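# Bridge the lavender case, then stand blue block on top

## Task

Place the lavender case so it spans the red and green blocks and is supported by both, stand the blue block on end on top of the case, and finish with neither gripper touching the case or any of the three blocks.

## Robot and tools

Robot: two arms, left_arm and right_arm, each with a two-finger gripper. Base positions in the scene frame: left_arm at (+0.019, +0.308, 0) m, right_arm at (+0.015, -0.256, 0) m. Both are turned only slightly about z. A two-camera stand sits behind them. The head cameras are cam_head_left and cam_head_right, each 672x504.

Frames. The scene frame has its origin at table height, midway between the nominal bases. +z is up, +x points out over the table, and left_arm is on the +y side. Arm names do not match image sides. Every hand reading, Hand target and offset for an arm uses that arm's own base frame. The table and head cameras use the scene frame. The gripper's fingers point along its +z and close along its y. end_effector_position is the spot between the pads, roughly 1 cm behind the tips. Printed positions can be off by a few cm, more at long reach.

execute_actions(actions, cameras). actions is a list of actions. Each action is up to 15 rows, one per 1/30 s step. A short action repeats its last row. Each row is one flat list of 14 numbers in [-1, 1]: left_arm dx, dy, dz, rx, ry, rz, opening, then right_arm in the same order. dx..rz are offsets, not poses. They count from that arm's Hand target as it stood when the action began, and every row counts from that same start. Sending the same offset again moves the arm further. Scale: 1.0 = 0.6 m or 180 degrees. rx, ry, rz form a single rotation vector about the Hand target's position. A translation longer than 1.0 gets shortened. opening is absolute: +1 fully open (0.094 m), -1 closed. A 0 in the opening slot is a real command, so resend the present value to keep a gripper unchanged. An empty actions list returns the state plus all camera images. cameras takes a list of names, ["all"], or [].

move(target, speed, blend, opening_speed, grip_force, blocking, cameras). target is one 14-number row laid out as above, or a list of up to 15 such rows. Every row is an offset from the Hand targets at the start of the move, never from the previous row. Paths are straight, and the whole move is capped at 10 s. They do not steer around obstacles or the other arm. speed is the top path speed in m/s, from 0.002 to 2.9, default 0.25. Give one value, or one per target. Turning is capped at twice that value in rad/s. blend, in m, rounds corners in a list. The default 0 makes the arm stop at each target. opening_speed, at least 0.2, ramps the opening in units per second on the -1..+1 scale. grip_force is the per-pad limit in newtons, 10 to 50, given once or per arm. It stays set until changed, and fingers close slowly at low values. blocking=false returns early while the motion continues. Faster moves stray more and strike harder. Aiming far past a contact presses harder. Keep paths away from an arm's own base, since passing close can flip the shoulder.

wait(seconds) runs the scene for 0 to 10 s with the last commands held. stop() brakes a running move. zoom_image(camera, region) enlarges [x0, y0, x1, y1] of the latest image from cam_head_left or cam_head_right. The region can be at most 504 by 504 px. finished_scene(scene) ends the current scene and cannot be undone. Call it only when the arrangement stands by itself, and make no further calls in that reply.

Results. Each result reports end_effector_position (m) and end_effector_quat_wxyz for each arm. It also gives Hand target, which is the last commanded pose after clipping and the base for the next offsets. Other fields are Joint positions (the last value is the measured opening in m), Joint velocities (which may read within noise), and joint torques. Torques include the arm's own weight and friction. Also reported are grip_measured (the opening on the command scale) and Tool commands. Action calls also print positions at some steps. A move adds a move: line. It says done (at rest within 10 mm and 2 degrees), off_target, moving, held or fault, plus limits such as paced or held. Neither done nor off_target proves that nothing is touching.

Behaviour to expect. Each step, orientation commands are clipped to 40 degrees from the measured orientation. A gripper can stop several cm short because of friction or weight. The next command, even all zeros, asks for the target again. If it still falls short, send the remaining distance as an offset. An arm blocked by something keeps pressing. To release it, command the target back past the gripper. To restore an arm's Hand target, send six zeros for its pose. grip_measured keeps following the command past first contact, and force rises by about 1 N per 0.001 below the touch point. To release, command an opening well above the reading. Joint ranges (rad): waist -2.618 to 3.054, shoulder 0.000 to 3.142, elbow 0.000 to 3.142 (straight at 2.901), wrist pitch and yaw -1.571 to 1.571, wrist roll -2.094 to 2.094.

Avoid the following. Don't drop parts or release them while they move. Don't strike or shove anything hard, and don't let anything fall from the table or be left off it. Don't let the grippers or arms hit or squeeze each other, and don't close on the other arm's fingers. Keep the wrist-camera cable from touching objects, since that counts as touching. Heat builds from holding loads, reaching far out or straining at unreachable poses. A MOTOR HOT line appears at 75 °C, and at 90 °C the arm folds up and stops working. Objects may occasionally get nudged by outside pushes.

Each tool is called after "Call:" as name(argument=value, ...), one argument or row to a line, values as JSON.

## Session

Call:
execute_actions(
  actions=[],
)

Call:
zoom_image(
  camera="cam_head_left",
  region=[220, 180, 540, 400],
)

Call:
zoom_image(
  camera="cam_head_right",
  region=[220, 180, 540, 400],
)

Scene clock: 0.00 s.
left_arm: end_effector_position=(+0.3942, +0.0044, +0.0978) grip_measured=+1.000 end_effector_quat_wxyz=(+0.559, -0.048, +0.828, -0.004) | right_arm: end_effector_position=(+0.4001, -0.0436, +0.1087) grip_measured=+1.000 end_effector_quat_wxyz=(+0.587, +0.122, +0.789, -0.137)
Joint positions: left_arm=[-0.022 1.478 0.388 0.704 -0.068 -0.092 0.094] | right_arm=[0.084 1.584 0.408 0.867 0.447 0.062 0.094]
Joint velocities: within noise
Joint torques (N m): no reading
Heat: left arm: 36 °C; right arm: 35 °C.
Hand target: left_arm +0.3992, +0.0044, +0.1108; +0.575, -0.048, +0.817, -0.005 | right_arm +0.4017, -0.0444, +0.1145; +0.592, +0.125, +0.784, -0.137
Tool commands: left_gripper/opening=+1.0 right_gripper/opening=+1.0

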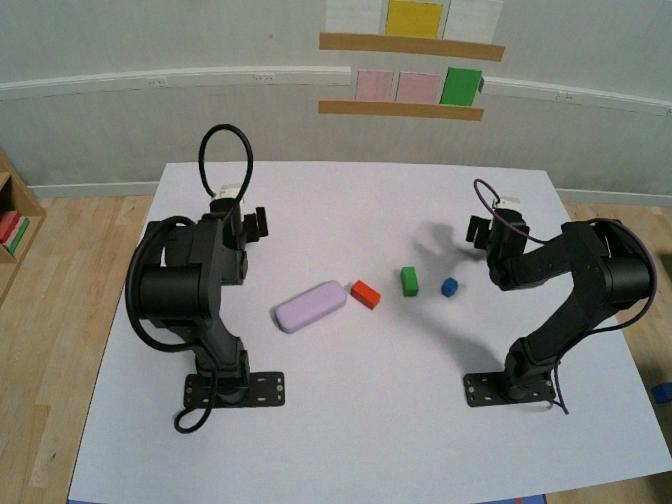

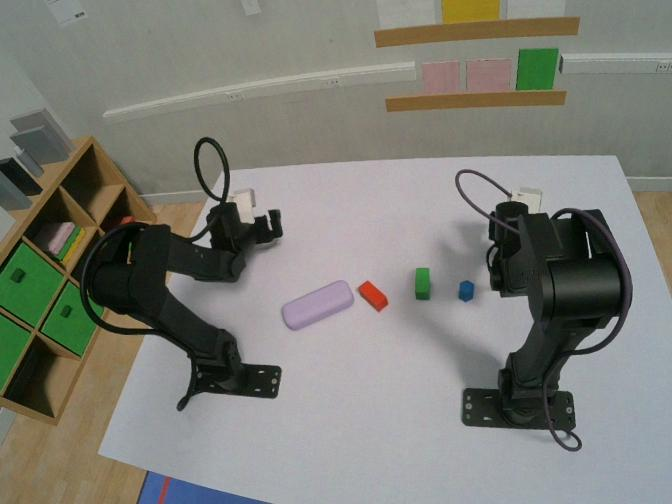

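Scaled by 1.575.

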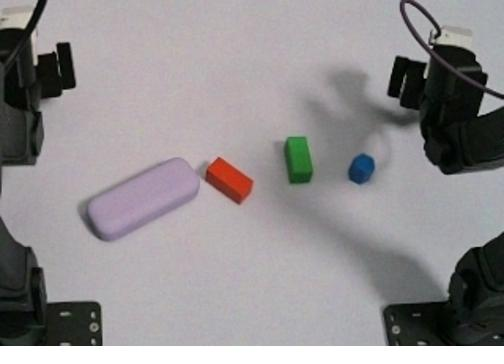

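Scaled by 1.575.

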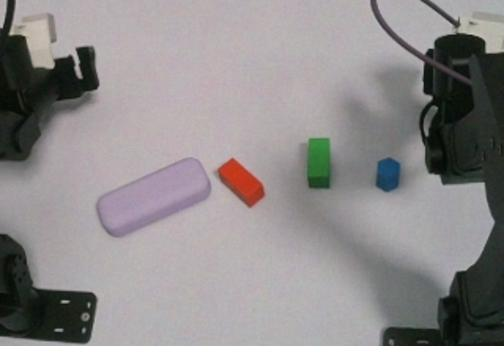

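Call:
zoom_image(
  camera="cam_head_left",
  region=[400, 255, 470, 310],
)

Call:
zoom_image(
  camera="cam_head_right",
  region=[410, 255, 490, 315],
)

Scaled by 7.200.

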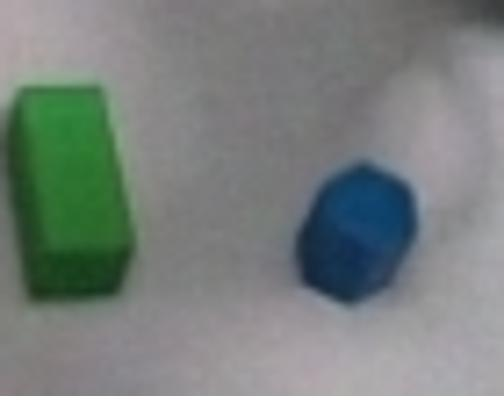

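Scaled by 6.300.

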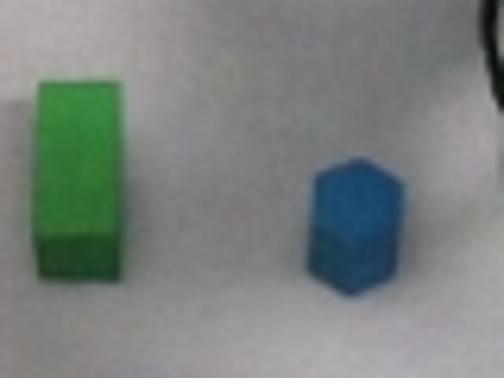

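Call:
move(
  target=[-0.359,-0.287,-0.018,0.229,0.345,-0.350,1,-0.228,0.266,-0.03,0.094,0.407,0.086,0.3],
  speed=0.4,
  cameras=["all"],
)

Call:
zoom_image(
  camera="cam_head_left",
  region=[240, 230, 520, 350],
)

Call:
zoom_image(
  camera="cam_head_right",
  region=[240, 230, 520, 350],
)

Scene clock: 27.23 s.
left_arm: end_effector_position=(+0.1801, -0.1611, +0.0922) grip_measured=+1.000 end_effector_quat_wxyz=(-0.010, +0.539, +0.842, +0.006) | right_arm: end_effector_position=(+0.2661, +0.1128, +0.0916) grip_measured=+0.302 end_effector_quat_wxyz=(+0.007, -0.002, +1.000, -0.002)
Joint positions: left_arm=[-0.74 1.487 1.091 -1.196 -0.009 0.399 0.094] | right_arm=[0.403 1.636 1.237 -1.16 0.009 0.399 0.061]
Joint torques (N m): left_arm=[-0.39 -5.76 8.06 0.15 0.11 0.06] | right_arm=[0.32 -5.93 7.02 -0.18 -0.07 0.09]
Heat: left arm: 37 °C; right arm: 35 °C.
Hand target: left_arm +0.1838, -0.1678, +0.1000; +0.001, +0.546, +0.838, +0.000 | right_arm +0.2649, +0.1152, +0.0965; +0.000, +0.000, +1.000, -0.001
Off the commanded pose: left_arm 0.011 m, 2 deg | right_arm 0.006 m, 1 deg.
move: off_target (left_arm)

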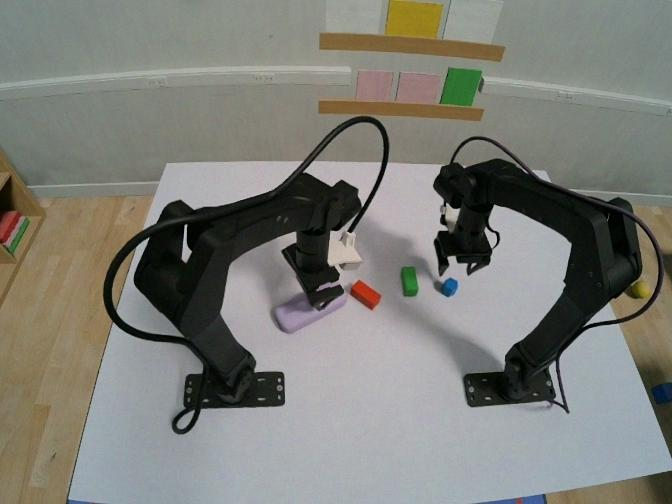

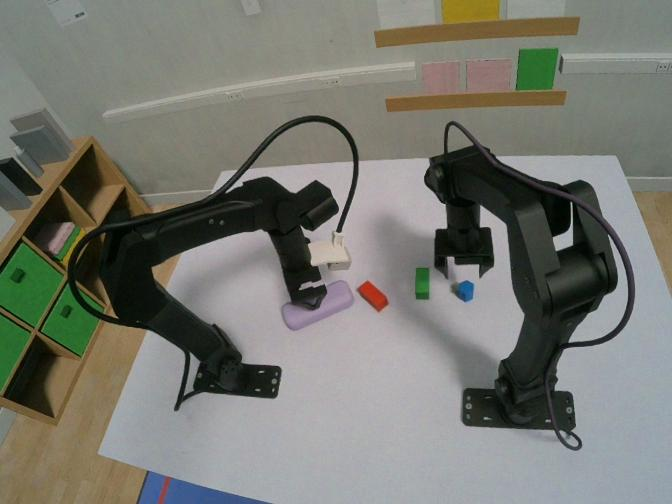

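Scaled by 1.800.

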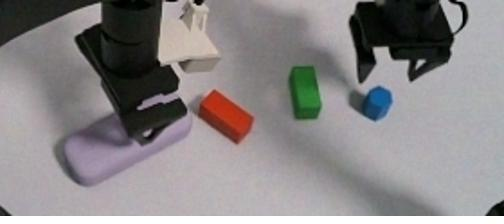

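Scaled by 1.800.

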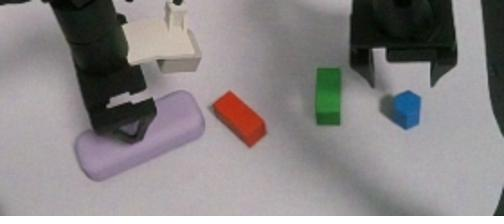

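Call:
move(
  target=[
    [-0.015,0.022,-0.02,0,0,0,1,-0.01,0,-0.02,0,0,0,0.3],
    [-0.015,0.022,-0.12,0,0,0,1,-0.01,0,-0.121,0,0,0,0.3],
  ],
  blend=[0.01,0],
  cameras=["all"],
)

Call:
zoom_image(
  camera="cam_head_left",
  region=[260, 250, 480, 350],
)

Call:
zoom_image(
  camera="cam_head_right",
  region=[270, 250, 490, 350],
)

Scene clock: 38.40 s.
left_arm: end_effector_position=(+0.1715, -0.1516, +0.0294) grip_measured=+1.000 end_effector_quat_wxyz=(-0.007, +0.544, +0.839, +0.006) | right_arm: end_effector_position=(+0.2626, +0.1136, +0.0255) grip_measured=+0.302 end_effector_quat_wxyz=(+0.006, -0.002, +1.000, -0.002)
Joint positions: left_arm=[-0.735 1.503 0.846 -0.929 -0.009 0.414 0.094] | right_arm=[0.41 1.702 1.035 -0.896 0.008 0.406 0.061]
Joint torques (N m): left_arm=[0.54 -5.33 4.68 0.43 0.11 0.08] | right_arm=[0.46 -6.82 4.1 0.11 -0.04 0.1]
Heat: left arm: 38 °C; right arm: 35 °C.
Hand target: left_arm +0.1747, -0.1546, +0.0280; +0.000, +0.546, +0.838, +0.000 | right_arm +0.2590, +0.1152, +0.0239; +0.000, +0.000, +1.000, +0.000
Off the commanded pose: left_arm 0.005 m, 1 deg | right_arm 0.004 m, 1 deg.
move: done; blend cut to 0.0099 m at target 1

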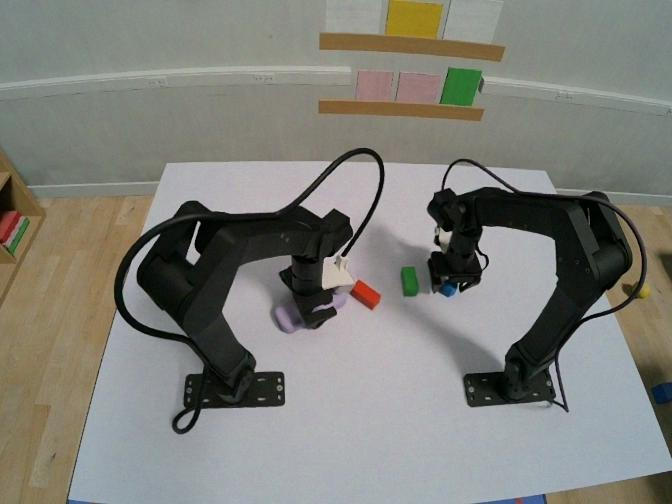

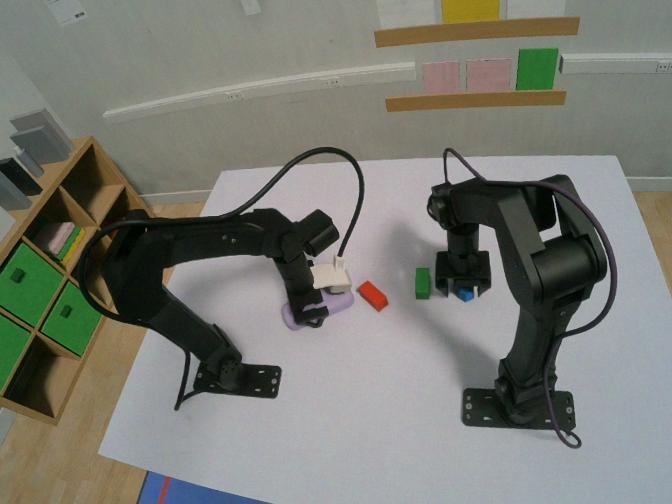

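Scaled by 2.291.

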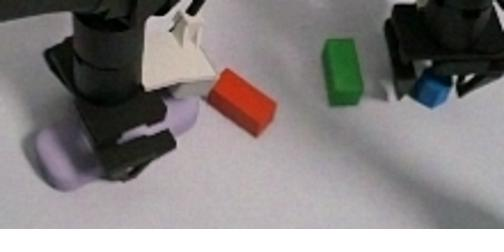

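Scaled by 2.291.

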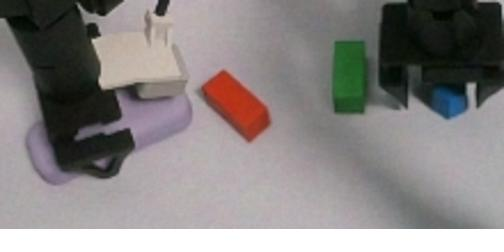

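Call:
move(
  target=[0,0,0,0,0,0,-0.2,0,0,0,0,0,0,-0.7],
  opening_speed=1.2,
  cameras=["all"],
)

Call:
zoom_image(
  camera="cam_head_left",
  region=[260, 250, 480, 350],
)

Call:
zoom_image(
  camera="cam_head_right",
  region=[270, 250, 490, 350],
)

Scene clock: 42.20 s.
left_arm: end_effector_position=(+0.1718, -0.1520, +0.0293) grip_measured=+0.329 end_effector_quat_wxyz=(-0.006, +0.544, +0.839, +0.005) | right_arm: end_effector_position=(+0.2626, +0.1136, +0.0255) grip_measured=-0.382 end_effector_quat_wxyz=(+0.006, -0.002, +1.000, -0.002)
Joint positions: left_arm=[-0.735 1.503 0.846 -0.927 -0.009 0.415 0.062] | right_arm=[0.41 1.702 1.035 -0.895 0.008 0.406 0.029]
Joint torques (N m): left_arm=[0.5 -5.3 4.66 0.43 0.08 0.1] | right_arm=[0.51 -6.64 4.18 0.14 -0.04 0.08]
Heat: left arm: 37 °C; right arm: 35 °C.
Hand target: left_arm +0.1747, -0.1546, +0.0280; +0.000, +0.545, +0.838, +0.000 | right_arm +0.2590, +0.1152, +0.0239; +0.000, +0.000, +1.000, +0.000
Off the commanded pose: left_arm 0.004 m, 1 deg | right_arm 0.004 m, 1 deg.
move: done

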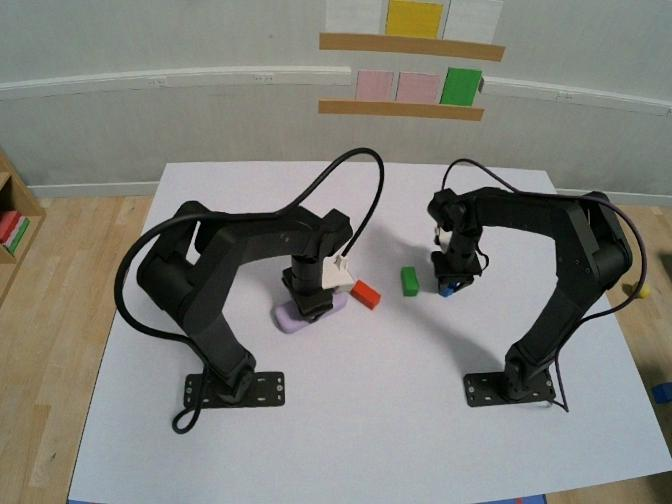

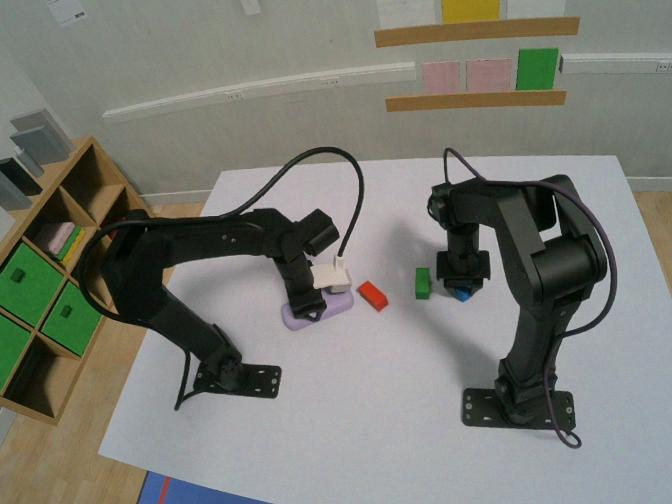

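Scaled by 2.291.

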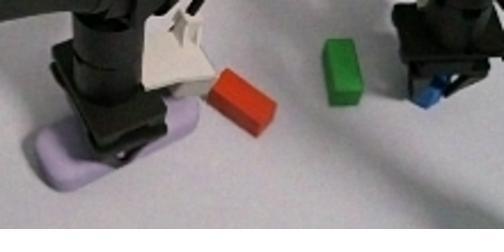

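Scaled by 2.291.

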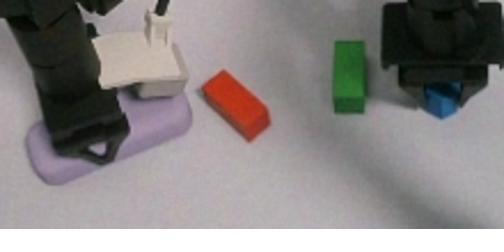

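Call:
move(
  target=[
    [0,0,0.115,0,0,0,-0.2,0,0,0.12,0,0,0,-0.7],
    [0.067,-0.298,0.115,0,0,-0.056,-0.2,0,-0.25,0.2,0,0,0,-0.7],
  ],
  blend=[0.015,0],
  cameras=["all"],
)

Call:
zoom_image(
  camera="cam_head_left",
  region=[320, 220, 460, 340],
)

Call:
zoom_image(
  camera="cam_head_right",
  region=[330, 220, 470, 340],
)

Scene clock: 52.03 s.
left_arm: end_effector_position=(+0.2118, -0.3269, +0.0880) grip_measured=+0.329 end_effector_quat_wxyz=(-0.011, +0.621, +0.784, +0.007) | right_arm: end_effector_position=(+0.2606, -0.0353, +0.1345) grip_measured=-0.382 end_effector_quat_wxyz=(-0.002, +0.004, +1.000, -0.002)
Joint positions: left_arm=[-1.002 2.06 1.767 -1.303 -0.007 0.338 0.062] | right_arm=[-0.135 1.541 1.311 -1.345 0.005 -0.127 0.029]
Joint torques (N m): left_arm=[-0.08 -11.79 8.27 0.16 0.1 -0.11] | right_arm=[-0.17 -6.38 6.87 -0.23 -0.05 -0.12]
Heat: left arm: 37 °C; right arm: 35 °C.
Hand target: left_arm +0.2149, -0.3334, +0.0969; +0.000, +0.617, +0.787, +0.000 | right_arm +0.2589, -0.0348, +0.1439; +0.000, +0.000, +1.000, +0.000
Off the commanded pose: left_arm 0.011 m, 2 deg | right_arm 0.010 m, 1 deg.
move: off_target (left_arm)

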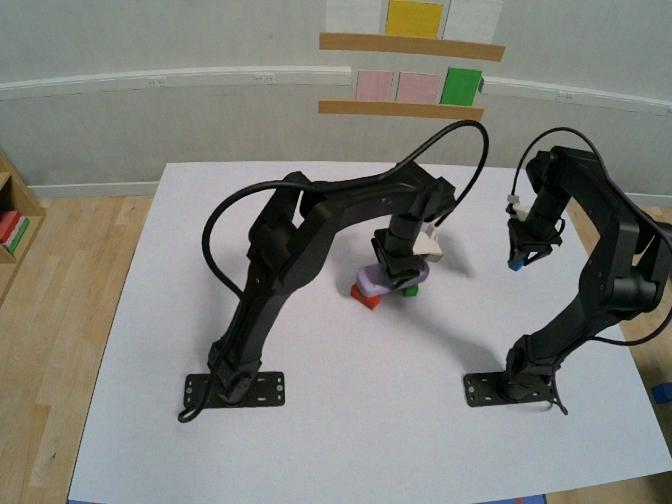

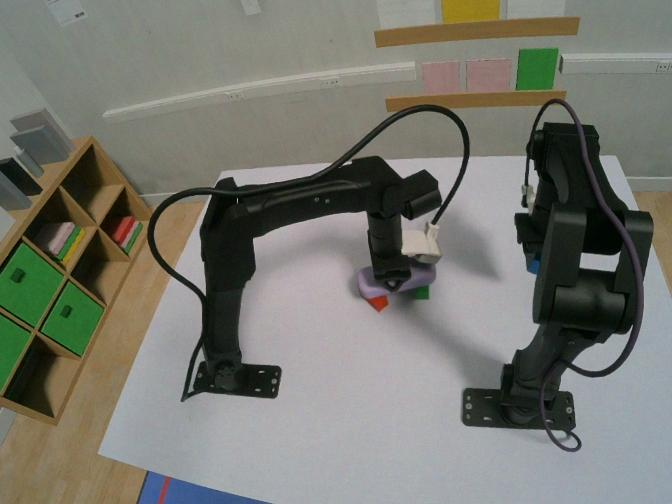

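Scaled by 3.600.

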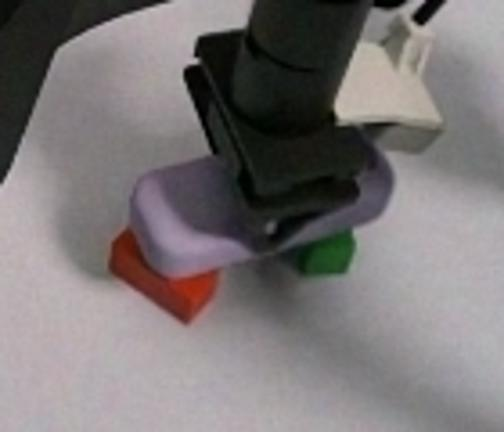

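Scaled by 3.600.

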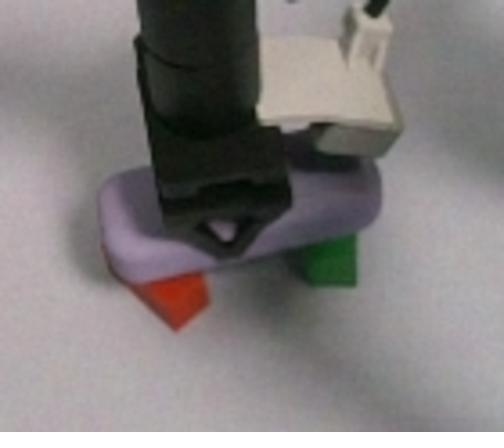

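Call:
move(
  target=[0.010,0.003,-0.051,0,0,0,-0.2,0,0,0,0,0,0,-0.7],
  speed=0.08,
)

Call:
move(
  target=[0,0,-0.008,0,0,0,-0.2,0,0,0,0,0,0,-0.7],
  speed=0.03,
)

Call:
move(
  target=[0,0,-0.008,0,0,0,-0.2,0,0,0,0,0,0,-0.7],
  speed=0.03,
  cameras=["all"],
)

Call:
zoom_image(
  camera="cam_head_left",
  region=[320, 220, 460, 340],
)

Call:
zoom_image(
  camera="cam_head_right",
  region=[330, 220, 470, 340],
)

Scene clock: 59.13 s.
left_arm: end_effector_position=(+0.2174, -0.3275, +0.0657) grip_measured=+0.329 end_effector_quat_wxyz=(-0.009, +0.616, +0.787, +0.007) | right_arm: end_effector_position=(+0.2606, -0.0353, +0.1345) grip_measured=-0.382 end_effector_quat_wxyz=(-0.002, +0.004, +1.000, -0.002)
Joint positions: left_arm=[-0.991 2.08 1.708 -1.221 -0.007 0.338 0.062] | right_arm=[-0.135 1.541 1.311 -1.345 0.005 -0.128 0.029]
Joint torques (N m): left_arm=[0.35 -12.19 5.33 0.4 0.06 0.03] | right_arm=[-0.12 -6.58 6.95 -0.23 0 -0.11]
Heat: left arm: 37 °C; right arm: 35 °C.
Hand target: left_arm +0.2209, -0.3315, +0.0664; +0.000, +0.617, +0.787, +0.000 | right_arm +0.2590, -0.0348, +0.1439; +0.000, +0.000, +1.000, +0.000
Off the commanded pose: left_arm 0.005 m, 1 deg | right_arm 0.010 m, 1 deg.
move: done

Scene clock: 59.83 s.
left_arm: end_effector_position=(+0.2180, -0.3284, +0.0643) grip_measured=+0.329 end_effector_quat_wxyz=(-0.007, +0.616, +0.787, +0.006) | right_arm: end_effector_position=(+0.2606, -0.0353, +0.1345) grip_measured=-0.382 end_effector_quat_wxyz=(-0.002, +0.004, +1.000, -0.002)
Joint positions: left_arm=[-0.991 2.08 1.703 -1.211 -0.007 0.338 0.062] | right_arm=[-0.135 1.541 1.311 -1.345 0.005 -0.128 0.029]
Joint torques (N m): left_arm=[0.36 -11.75 4.53 0.49 0.08 0.05] | right_arm=[-0.09 -6.61 6.99 -0.22 -0.06 -0.13]
Heat: left arm: 37 °C; right arm: 35 °C.
Hand target: left_arm +0.2210, -0.3316, +0.0617; +0.001, +0.617, +0.787, +0.000 | right_arm +0.2590, -0.0348, +0.1439; +0.000, +0.000, +1.000, +0.000
Off the commanded pose: left_arm 0.005 m, 1 deg | right_arm 0.010 m, 1 deg.
move: done

Scene clock: 60.53 s.
left_arm: end_effector_position=(+0.2180, -0.3283, +0.0636) grip_measured=+0.329 end_effector_quat_wxyz=(-0.007, +0.616, +0.787, +0.006) | right_arm: end_effector_position=(+0.2606, -0.0353, +0.1345) grip_measured=-0.382 end_effector_quat_wxyz=(-0.002, +0.004, +1.000, -0.002)
Joint positions: left_arm=[-0.991 2.08 1.7 -1.207 -0.007 0.338 0.062] | right_arm=[-0.135 1.541 1.311 -1.345 0.005 -0.128 0.029]
Joint torques (N m): left_arm=[0.44 -11.56 3.56 0.58 0.11 0.05] | right_arm=[-0.23 -6.41 6.94 -0.21 -0.07 -0.11]
Heat: left arm: 37 °C; right arm: 36 °C.
Hand target: left_arm +0.2210, -0.3316, +0.0568; +0.001, +0.617, +0.787, +0.000 | right_arm +0.2590, -0.0348, +0.1439; +0.000, +0.000, +1.000, +0.000
Off the commanded pose: left_arm 0.008 m, 1 deg | right_arm 0.010 m, 1 deg.
move: done

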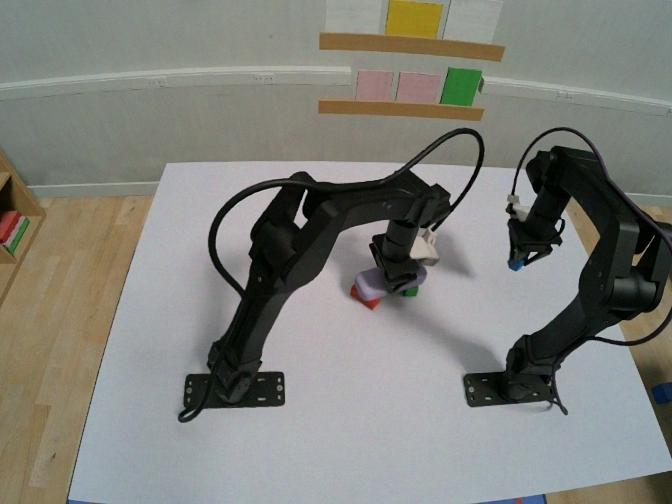

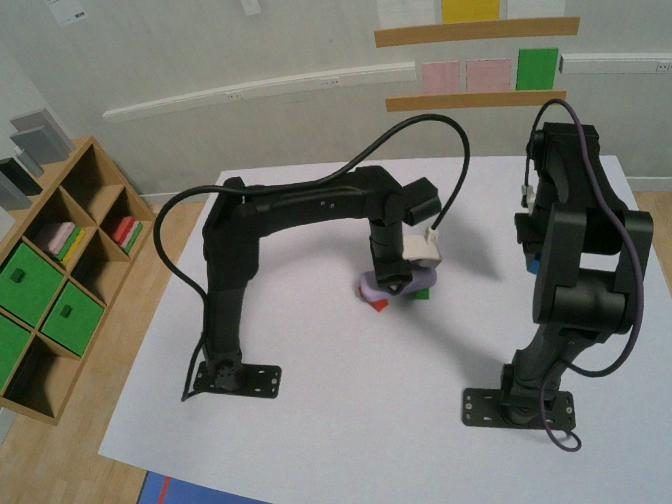

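Scaled by 3.600.

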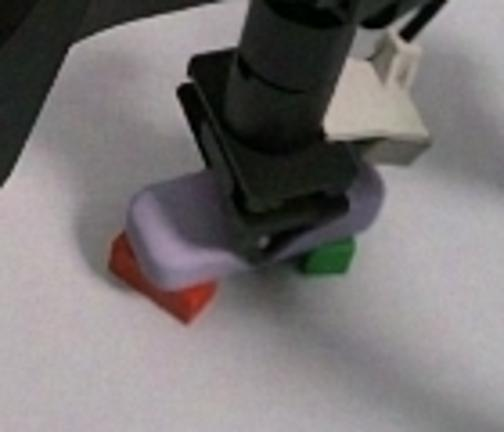

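Scaled by 3.600.

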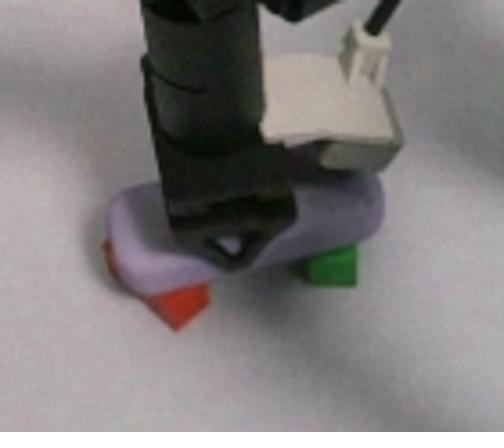

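Contact. Release and retreat.

Call:
move(
  target=[0,0,0.008,0,0,0,0.95,0,0,0,0,0,0,-0.7],
  opening_speed=0.8,
)

Call:
move(
  target=[
    [0,0,0.16,0,0,0,0.95,0,0,0.03,0,0,0,-0.7],
    [-0.02,0.45,0.16,0,0,0,0.95,0,0,0.03,0,0,0,-0.7],
  ],
  blend=[0.03,0],
)

Scene clock: 64.70 s.
left_arm: end_effector_position=(+0.2182, -0.3286, +0.0626) grip_measured=+0.948 end_effector_quat_wxyz=(-0.006, +0.617, +0.787, +0.006) | right_arm: end_effector_position=(+0.2606, -0.0353, +0.1345) grip_measured=-0.382 end_effector_quat_wxyz=(-0.002, +0.004, +1.000, -0.002)
Joint positions: left_arm=[-0.991 2.08 1.697 -1.203 -0.007 0.338 0.092] | right_arm=[-0.135 1.541 1.311 -1.345 0.005 -0.128 0.029]
Joint torques (N m): left_arm=[0.35 -11.92 5.07 0.41 0.08 0.05] | right_arm=[-0.2 -6.5 6.87 -0.25 -0.01 -0.1]
Heat: left arm: 37 °C; right arm: 36 °C.
Hand target: left_arm +0.2210, -0.3315, +0.0616; +0.000, +0.617, +0.787, +0.000 | right_arm +0.2590, -0.0348, +0.1439; +0.000, +0.000, +1.000, +0.000
Off the commanded pose: left_arm 0.004 m, 1 deg | right_arm 0.010 m, 1 deg.
move: done

Scene clock: 67.10 s.
left_arm: end_effector_position=(+0.2116, -0.0610, +0.1543) grip_measured=+0.948 end_effector_quat_wxyz=(-0.010, +0.615, +0.789, +0.005) | right_arm: end_effector_position=(+0.2611, -0.0353, +0.1540) grip_measured=-0.382 end_effector_quat_wxyz=(+0.000, +0.004, +1.000, -0.002)
Joint positions: left_arm=[-0.298 1.393 1.257 -1.45 -0.016 1.026 0.092] | right_arm=[-0.135 1.541 1.388 -1.417 0.005 -0.128 0.029]
Joint torques (N m): left_arm=[0.65 -6.98 4.9 0.24 0.17 0.11] | right_arm=[-0.02 -6.01 7.06 -0.19 -0.07 -0.09]
Heat: left arm: 37 °C; right arm: 36 °C.
Hand target: left_arm +0.2090, -0.0616, +0.1576; +0.000, +0.617, +0.787, +0.000 | right_arm +0.2590, -0.0348, +0.1619; +0.000, +0.000, +1.000, +0.000
Off the commanded pose: left_arm 0.004 m, 1 deg | right_arm 0.008 m, 0 deg.
move: done

Call:
move(
  target=[
    [0,0,0,0,0,0,0.95,0.015,0.49,-0.01,0,0,0,-0.7],
    [0,0,0,0,0,0,0.95,0.015,0.495,-0.073,0,0,0,-0.7],
  ],
  blend=[0.01,0],
  cameras=["all"],
)

Call:
zoom_image(
  camera="cam_head_left",
  region=[320, 210, 460, 330],
)

Call:
zoom_image(
  camera="cam_head_right",
  region=[330, 210, 470, 330],
)

Scene clock: 73.70 s.
left_arm: end_effector_position=(+0.2116, -0.0610, +0.1543) grip_measured=+0.948 end_effector_quat_wxyz=(-0.010, +0.615, +0.788, +0.005) | right_arm: end_effector_position=(+0.2693, +0.2649, +0.1208) grip_measured=-0.382 end_effector_quat_wxyz=(+0.005, -0.006, +1.000, +0.005)
Joint positions: left_arm=[-0.298 1.393 1.257 -1.45 -0.016 1.027 0.092] | right_arm=[0.774 1.969 1.766 -1.354 -0.001 0.762 0.029]
Joint torques (N m): left_arm=[0.55 -6.93 4.85 0.24 0.14 0.11] | right_arm=[-0.27 -9.29 4.42 0.09 0 0.06]
Heat: left arm: 37 °C; right arm: 36 °C.
Hand target: left_arm +0.2090, -0.0616, +0.1576; +0.000, +0.617, +0.787, +0.000 | right_arm +0.2680, +0.2621, +0.1180; +0.000, +0.000, +1.000, -0.001
Off the commanded pose: left_arm 0.004 m, 1 deg | right_arm 0.004 m, 1 deg.
move: done

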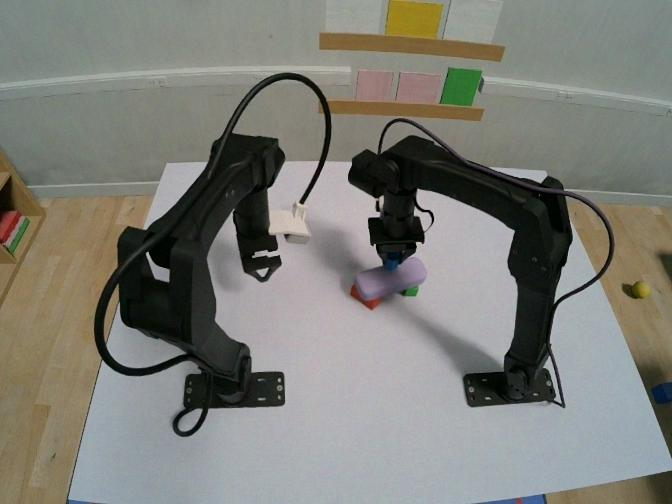

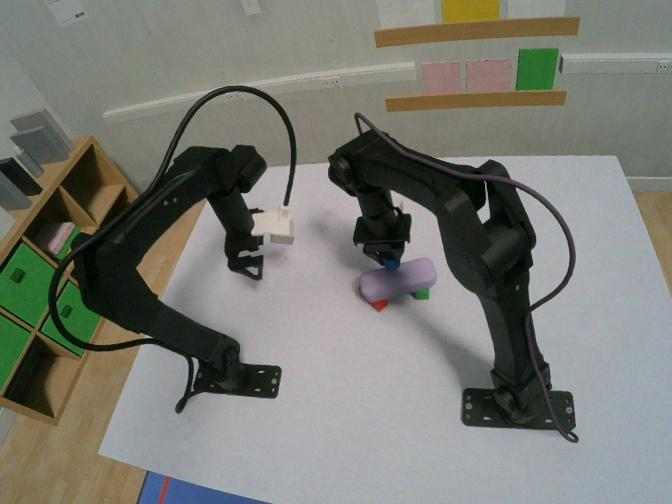

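Scaled by 3.600.

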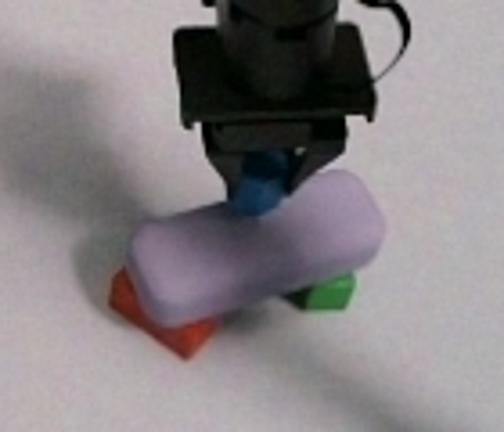

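Scaled by 3.600.

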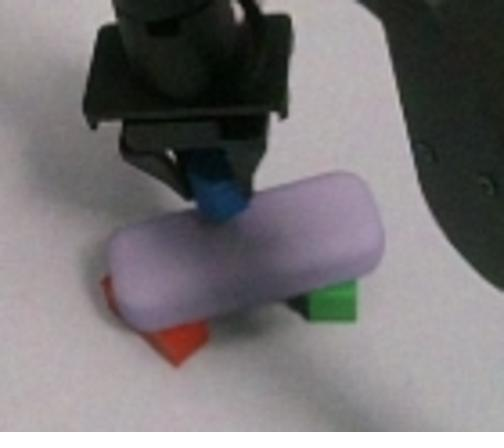

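Call:
zoom_image(
  camera="cam_head_right",
  region=[360, 235, 430, 295],
)

Call:
zoom_image(
  camera="cam_head_left",
  region=[360, 235, 430, 295],
)

Scaled by 7.200.

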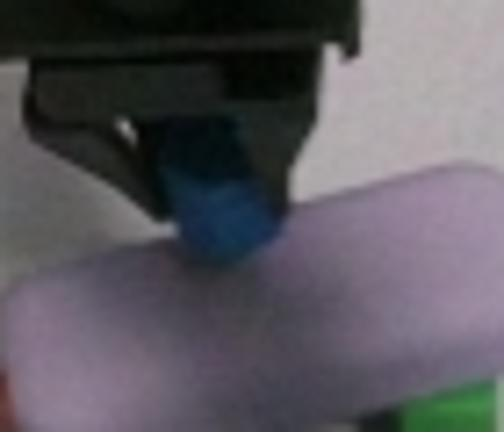

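Scaled by 7.200.

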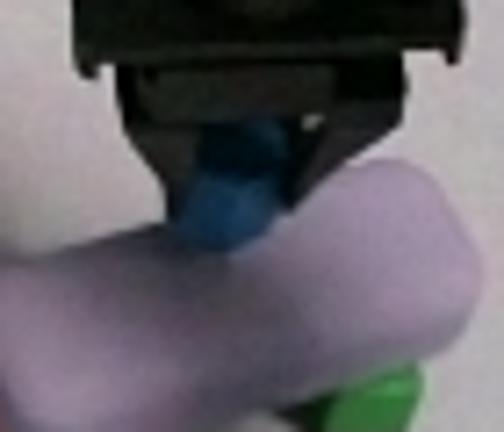

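Call:
move(
  target=[0,0,0,0,0,0,0.95,-0.023,-0.017,-0.028,0,0,0,-0.7],
  speed=0.06,
  cameras=["all"],
)

Call:
zoom_image(
  camera="cam_head_right",
  region=[350, 235, 450, 315],
)

Call:
zoom_image(
  camera="cam_head_left",
  region=[340, 235, 440, 315],
)

Scene clock: 81.47 s.
left_arm: end_effector_position=(+0.2116, -0.0610, +0.1543) grip_measured=+0.948 end_effector_quat_wxyz=(-0.010, +0.615, +0.788, +0.005) | right_arm: end_effector_position=(+0.2584, +0.2544, +0.0985) grip_measured=-0.382 end_effector_quat_wxyz=(-0.002, -0.003, +1.000, -0.001)
Joint positions: left_arm=[-0.298 1.393 1.257 -1.45 -0.016 1.027 0.092] | right_arm=[0.774 1.927 1.619 -1.267 -0.001 0.768 0.029]
Joint torques (N m): left_arm=[0.55 -6.89 4.96 0.24 0.17 0.1] | right_arm=[0.27 -10.89 3.34 0.1 -0.01 0.12]
Heat: left arm: 36 °C; right arm: 36 °C.
Hand target: left_arm +0.2090, -0.0616, +0.1576; +0.000, +0.617, +0.787, +0.000 | right_arm +0.2542, +0.2519, +0.1012; +0.000, +0.000, +1.000, +0.000
Off the commanded pose: left_arm 0.004 m, 1 deg | right_arm 0.006 m, 0 deg.
move: done

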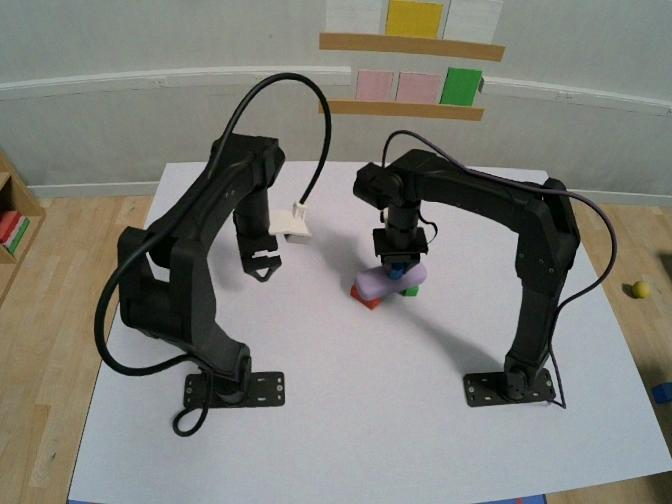

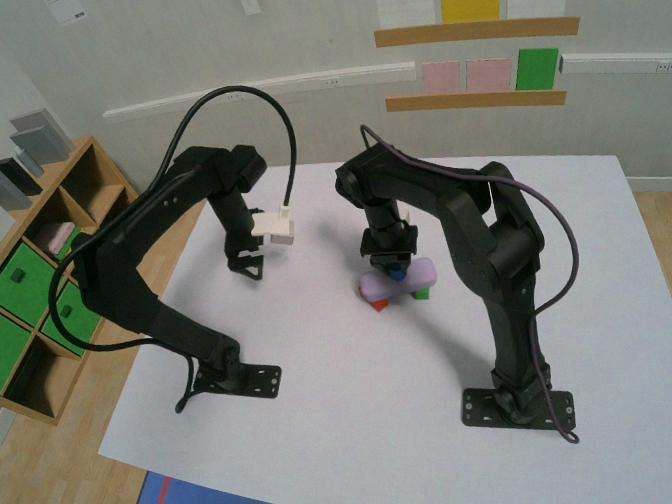

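Scaled by 5.040.

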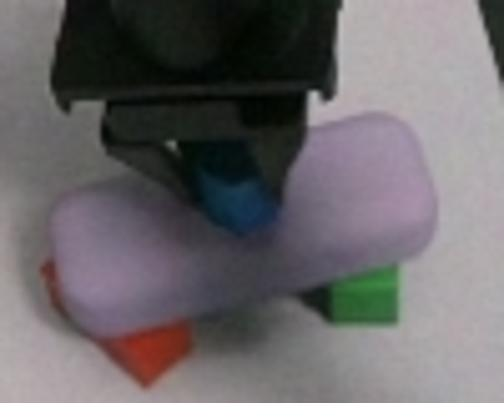

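Scaled by 5.040.

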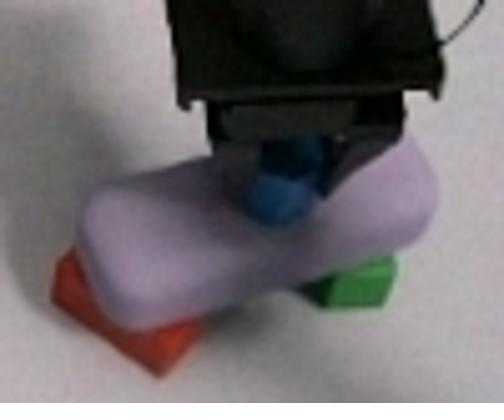

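Call:
move(
  target=[0,0,0,0,0,0,0.95,0.002,0,-0.009,0,0,0,-0.7],
  speed=0.03,
)

Call:
move(
  target=[0,0,0,0,0,0,0.95,0,0,-0.008,0,0,0,-0.7],
  speed=0.03,
)

Call:
move(
  target=[0,0,0,0,0,0,0.95,0,0,-0.007,0,0,0,-0.7],
  speed=0.03,
)

Scene clock: 84.87 s.
left_arm: end_effector_position=(+0.2116, -0.0610, +0.1543) grip_measured=+0.948 end_effector_quat_wxyz=(-0.010, +0.615, +0.788, +0.005) | right_arm: end_effector_position=(+0.2583, +0.2543, +0.0982) grip_measured=-0.382 end_effector_quat_wxyz=(+0.001, -0.003, +1.000, +0.001)
Joint positions: left_arm=[-0.298 1.393 1.257 -1.45 -0.016 1.027 0.092] | right_arm=[0.774 1.92 1.609 -1.257 -0.001 0.768 0.029]
Joint torques (N m): left_arm=[0.61 -6.9 4.94 0.24 0.18 0.09] | right_arm=[0.17 -10.03 3.08 0.22 0.02 0.06]
Heat: left arm: 36 °C; right arm: 36 °C.
Hand target: left_arm +0.2090, -0.0616, +0.1576; +0.000, +0.617, +0.787, +0.000 | right_arm +0.2554, +0.2519, +0.0958; +0.000, +0.000, +1.000, +0.000
Off the commanded pose: left_arm 0.004 m, 1 deg | right_arm 0.004 m, 0 deg.
move: done

Scene clock: 85.57 s.
left_arm: end_effector_position=(+0.2116, -0.0610, +0.1543) grip_measured=+0.948 end_effector_quat_wxyz=(-0.010, +0.615, +0.788, +0.005) | right_arm: end_effector_position=(+0.2583, +0.2543, +0.0980) grip_measured=-0.382 end_effector_quat_wxyz=(+0.004, -0.003, +1.000, +0.004)
Joint positions: left_arm=[-0.298 1.393 1.257 -1.45 -0.016 1.027 0.092] | right_arm=[0.774 1.912 1.597 -1.244 -0.001 0.768 0.029]
Joint torques (N m): left_arm=[0.61 -6.93 4.83 0.23 0.16 0.1] | right_arm=[0.34 -9.07 2.76 0.26 0.03 0.05]
Heat: left arm: 36 °C; right arm: 36 °C.
Hand target: left_arm +0.2090, -0.0616, +0.1576; +0.000, +0.617, +0.787, +0.000 | right_arm +0.2554, +0.2520, +0.0910; +0.000, +0.000, +1.000, +0.000
Off the commanded pose: left_arm 0.004 m, 1 deg | right_arm 0.008 m, 1 deg.
move: done

Scene clock: 86.27 s.
left_arm: end_effector_position=(+0.2116, -0.0610, +0.1543) grip_measured=+0.948 end_effector_quat_wxyz=(-0.010, +0.615, +0.788, +0.005) | right_arm: end_effector_position=(+0.2581, +0.2541, +0.0978) grip_measured=-0.382 end_effector_quat_wxyz=(+0.006, -0.003, +1.000, +0.007)
Joint positions: left_arm=[-0.298 1.393 1.257 -1.45 -0.016 1.027 0.092] | right_arm=[0.774 1.904 1.586 -1.234 -0.001 0.768 0.029]
Joint torques (N m): left_arm=[0.64 -6.89 4.86 0.25 0.18 0.12] | right_arm=[0.09 -8.4 2.63 0.4 0 0.05]
Heat: left arm: 36 °C; right arm: 36 °C.
Hand target: left_arm +0.2090, -0.0616, +0.1576; +0.000, +0.617, +0.787, +0.000 | right_arm +0.2553, +0.2519, +0.0868; +0.000, +0.000, +1.000, +0.000
Off the commanded pose: left_arm 0.004 m, 1 deg | right_arm 0.012 m, 1 deg.
move: off_target (right_arm)

Already in contact; release.

Call:
move(
  target=[0,0,0,0,0,0,0.95,0.002,0,0.013,0,0,0,0.4],
  speed=0.05,
  opening_speed=0.8,
)

Call:
move(
  target=[
    [0,0,0,0,0,0,0.95,0,0,0.15,0,0,0,0.4],
    [0,0,0,0,0,0,0.95,0,-0.35,0.15,0,0,0,0.4],
  ],
  blend=[0.02,0],
  cameras=["all"],
)

Call:
zoom_image(
  camera="cam_head_left",
  region=[340, 210, 480, 330],
)

Scene clock: 90.47 s.
left_arm: end_effector_position=(+0.2116, -0.0610, +0.1543) grip_measured=+0.948 end_effector_quat_wxyz=(-0.010, +0.615, +0.788, +0.005) | right_arm: end_effector_position=(+0.2581, +0.2541, +0.0967) grip_measured=+0.399 end_effector_quat_wxyz=(+0.005, -0.003, +1.000, +0.006)
Joint positions: left_arm=[-0.298 1.393 1.257 -1.45 -0.016 1.027 0.092] | right_arm=[0.774 1.908 1.586 -1.234 -0.001 0.768 0.066]
Joint torques (N m): left_arm=[0.66 -6.95 4.88 0.24 0.16 0.07] | right_arm=[0.08 -8.68 4.86 0.06 -0.01 0.02]
Heat: left arm: 36 °C; right arm: 36 °C.
Hand target: left_arm +0.2090, -0.0616, +0.1576; +0.000, +0.617, +0.787, +0.000 | right_arm +0.2565, +0.2519, +0.0946; +0.000, +0.000, +1.000, +0.000
Off the commanded pose: left_arm 0.004 m, 1 deg | right_arm 0.003 m, 1 deg.
move: done

Scene clock: 92.57 s.
left_arm: end_effector_position=(+0.2116, -0.0610, +0.1543) grip_measured=+0.948 end_effector_quat_wxyz=(-0.010, +0.615, +0.788, +0.005) | right_arm: end_effector_position=(+0.2673, +0.0435, +0.1815) grip_measured=+0.399 end_effector_quat_wxyz=(+0.007, +0.004, +1.000, -0.001)
Joint positions: left_arm=[-0.298 1.393 1.257 -1.45 -0.016 1.027 0.092] | right_arm=[0.16 1.571 1.528 -1.513 0.003 0.168 0.066]
Joint torques (N m): left_arm=[0.62 -7.06 4.9 0.24 0.17 0.1] | right_arm=[0.01 -7.88 3.96 -0.14 -0.05 -0.12]
Heat: left arm: 36 °C; right arm: 36 °C.
Hand target: left_arm +0.2090, -0.0616, +0.1576; +0.000, +0.617, +0.787, +0.000 | right_arm +0.2566, +0.0419, +0.1847; +0.000, +0.000, +1.000, +0.000
Off the commanded pose: left_arm 0.004 m, 1 deg | right_arm 0.011 m, 1 deg.
move: off_target (right_arm)

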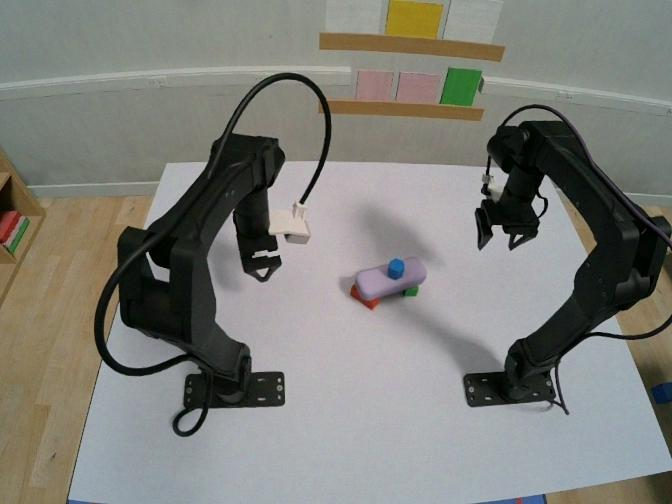

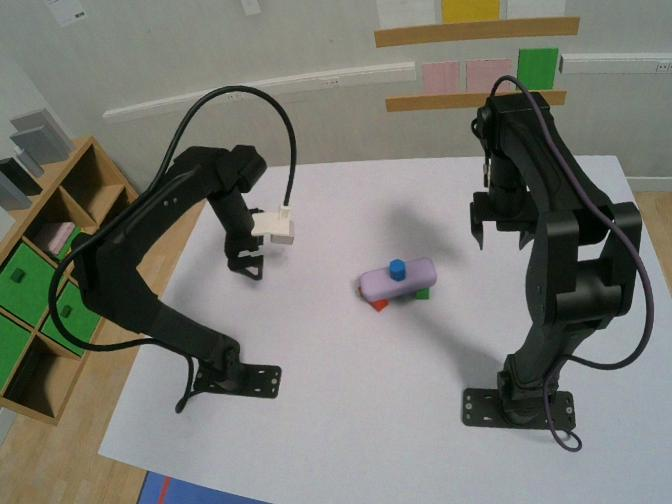

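Scaled by 3.600.

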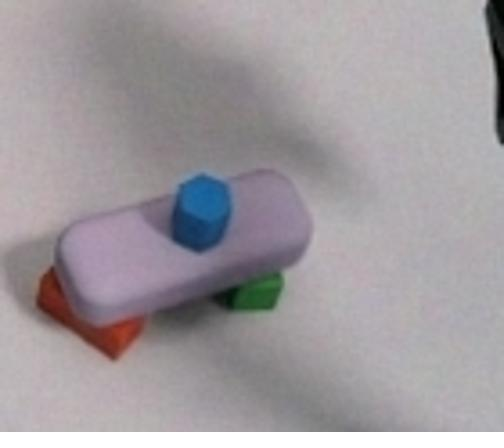

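Call:
finished_scene(
  scene=3,
)

The scene is finished: the task was done.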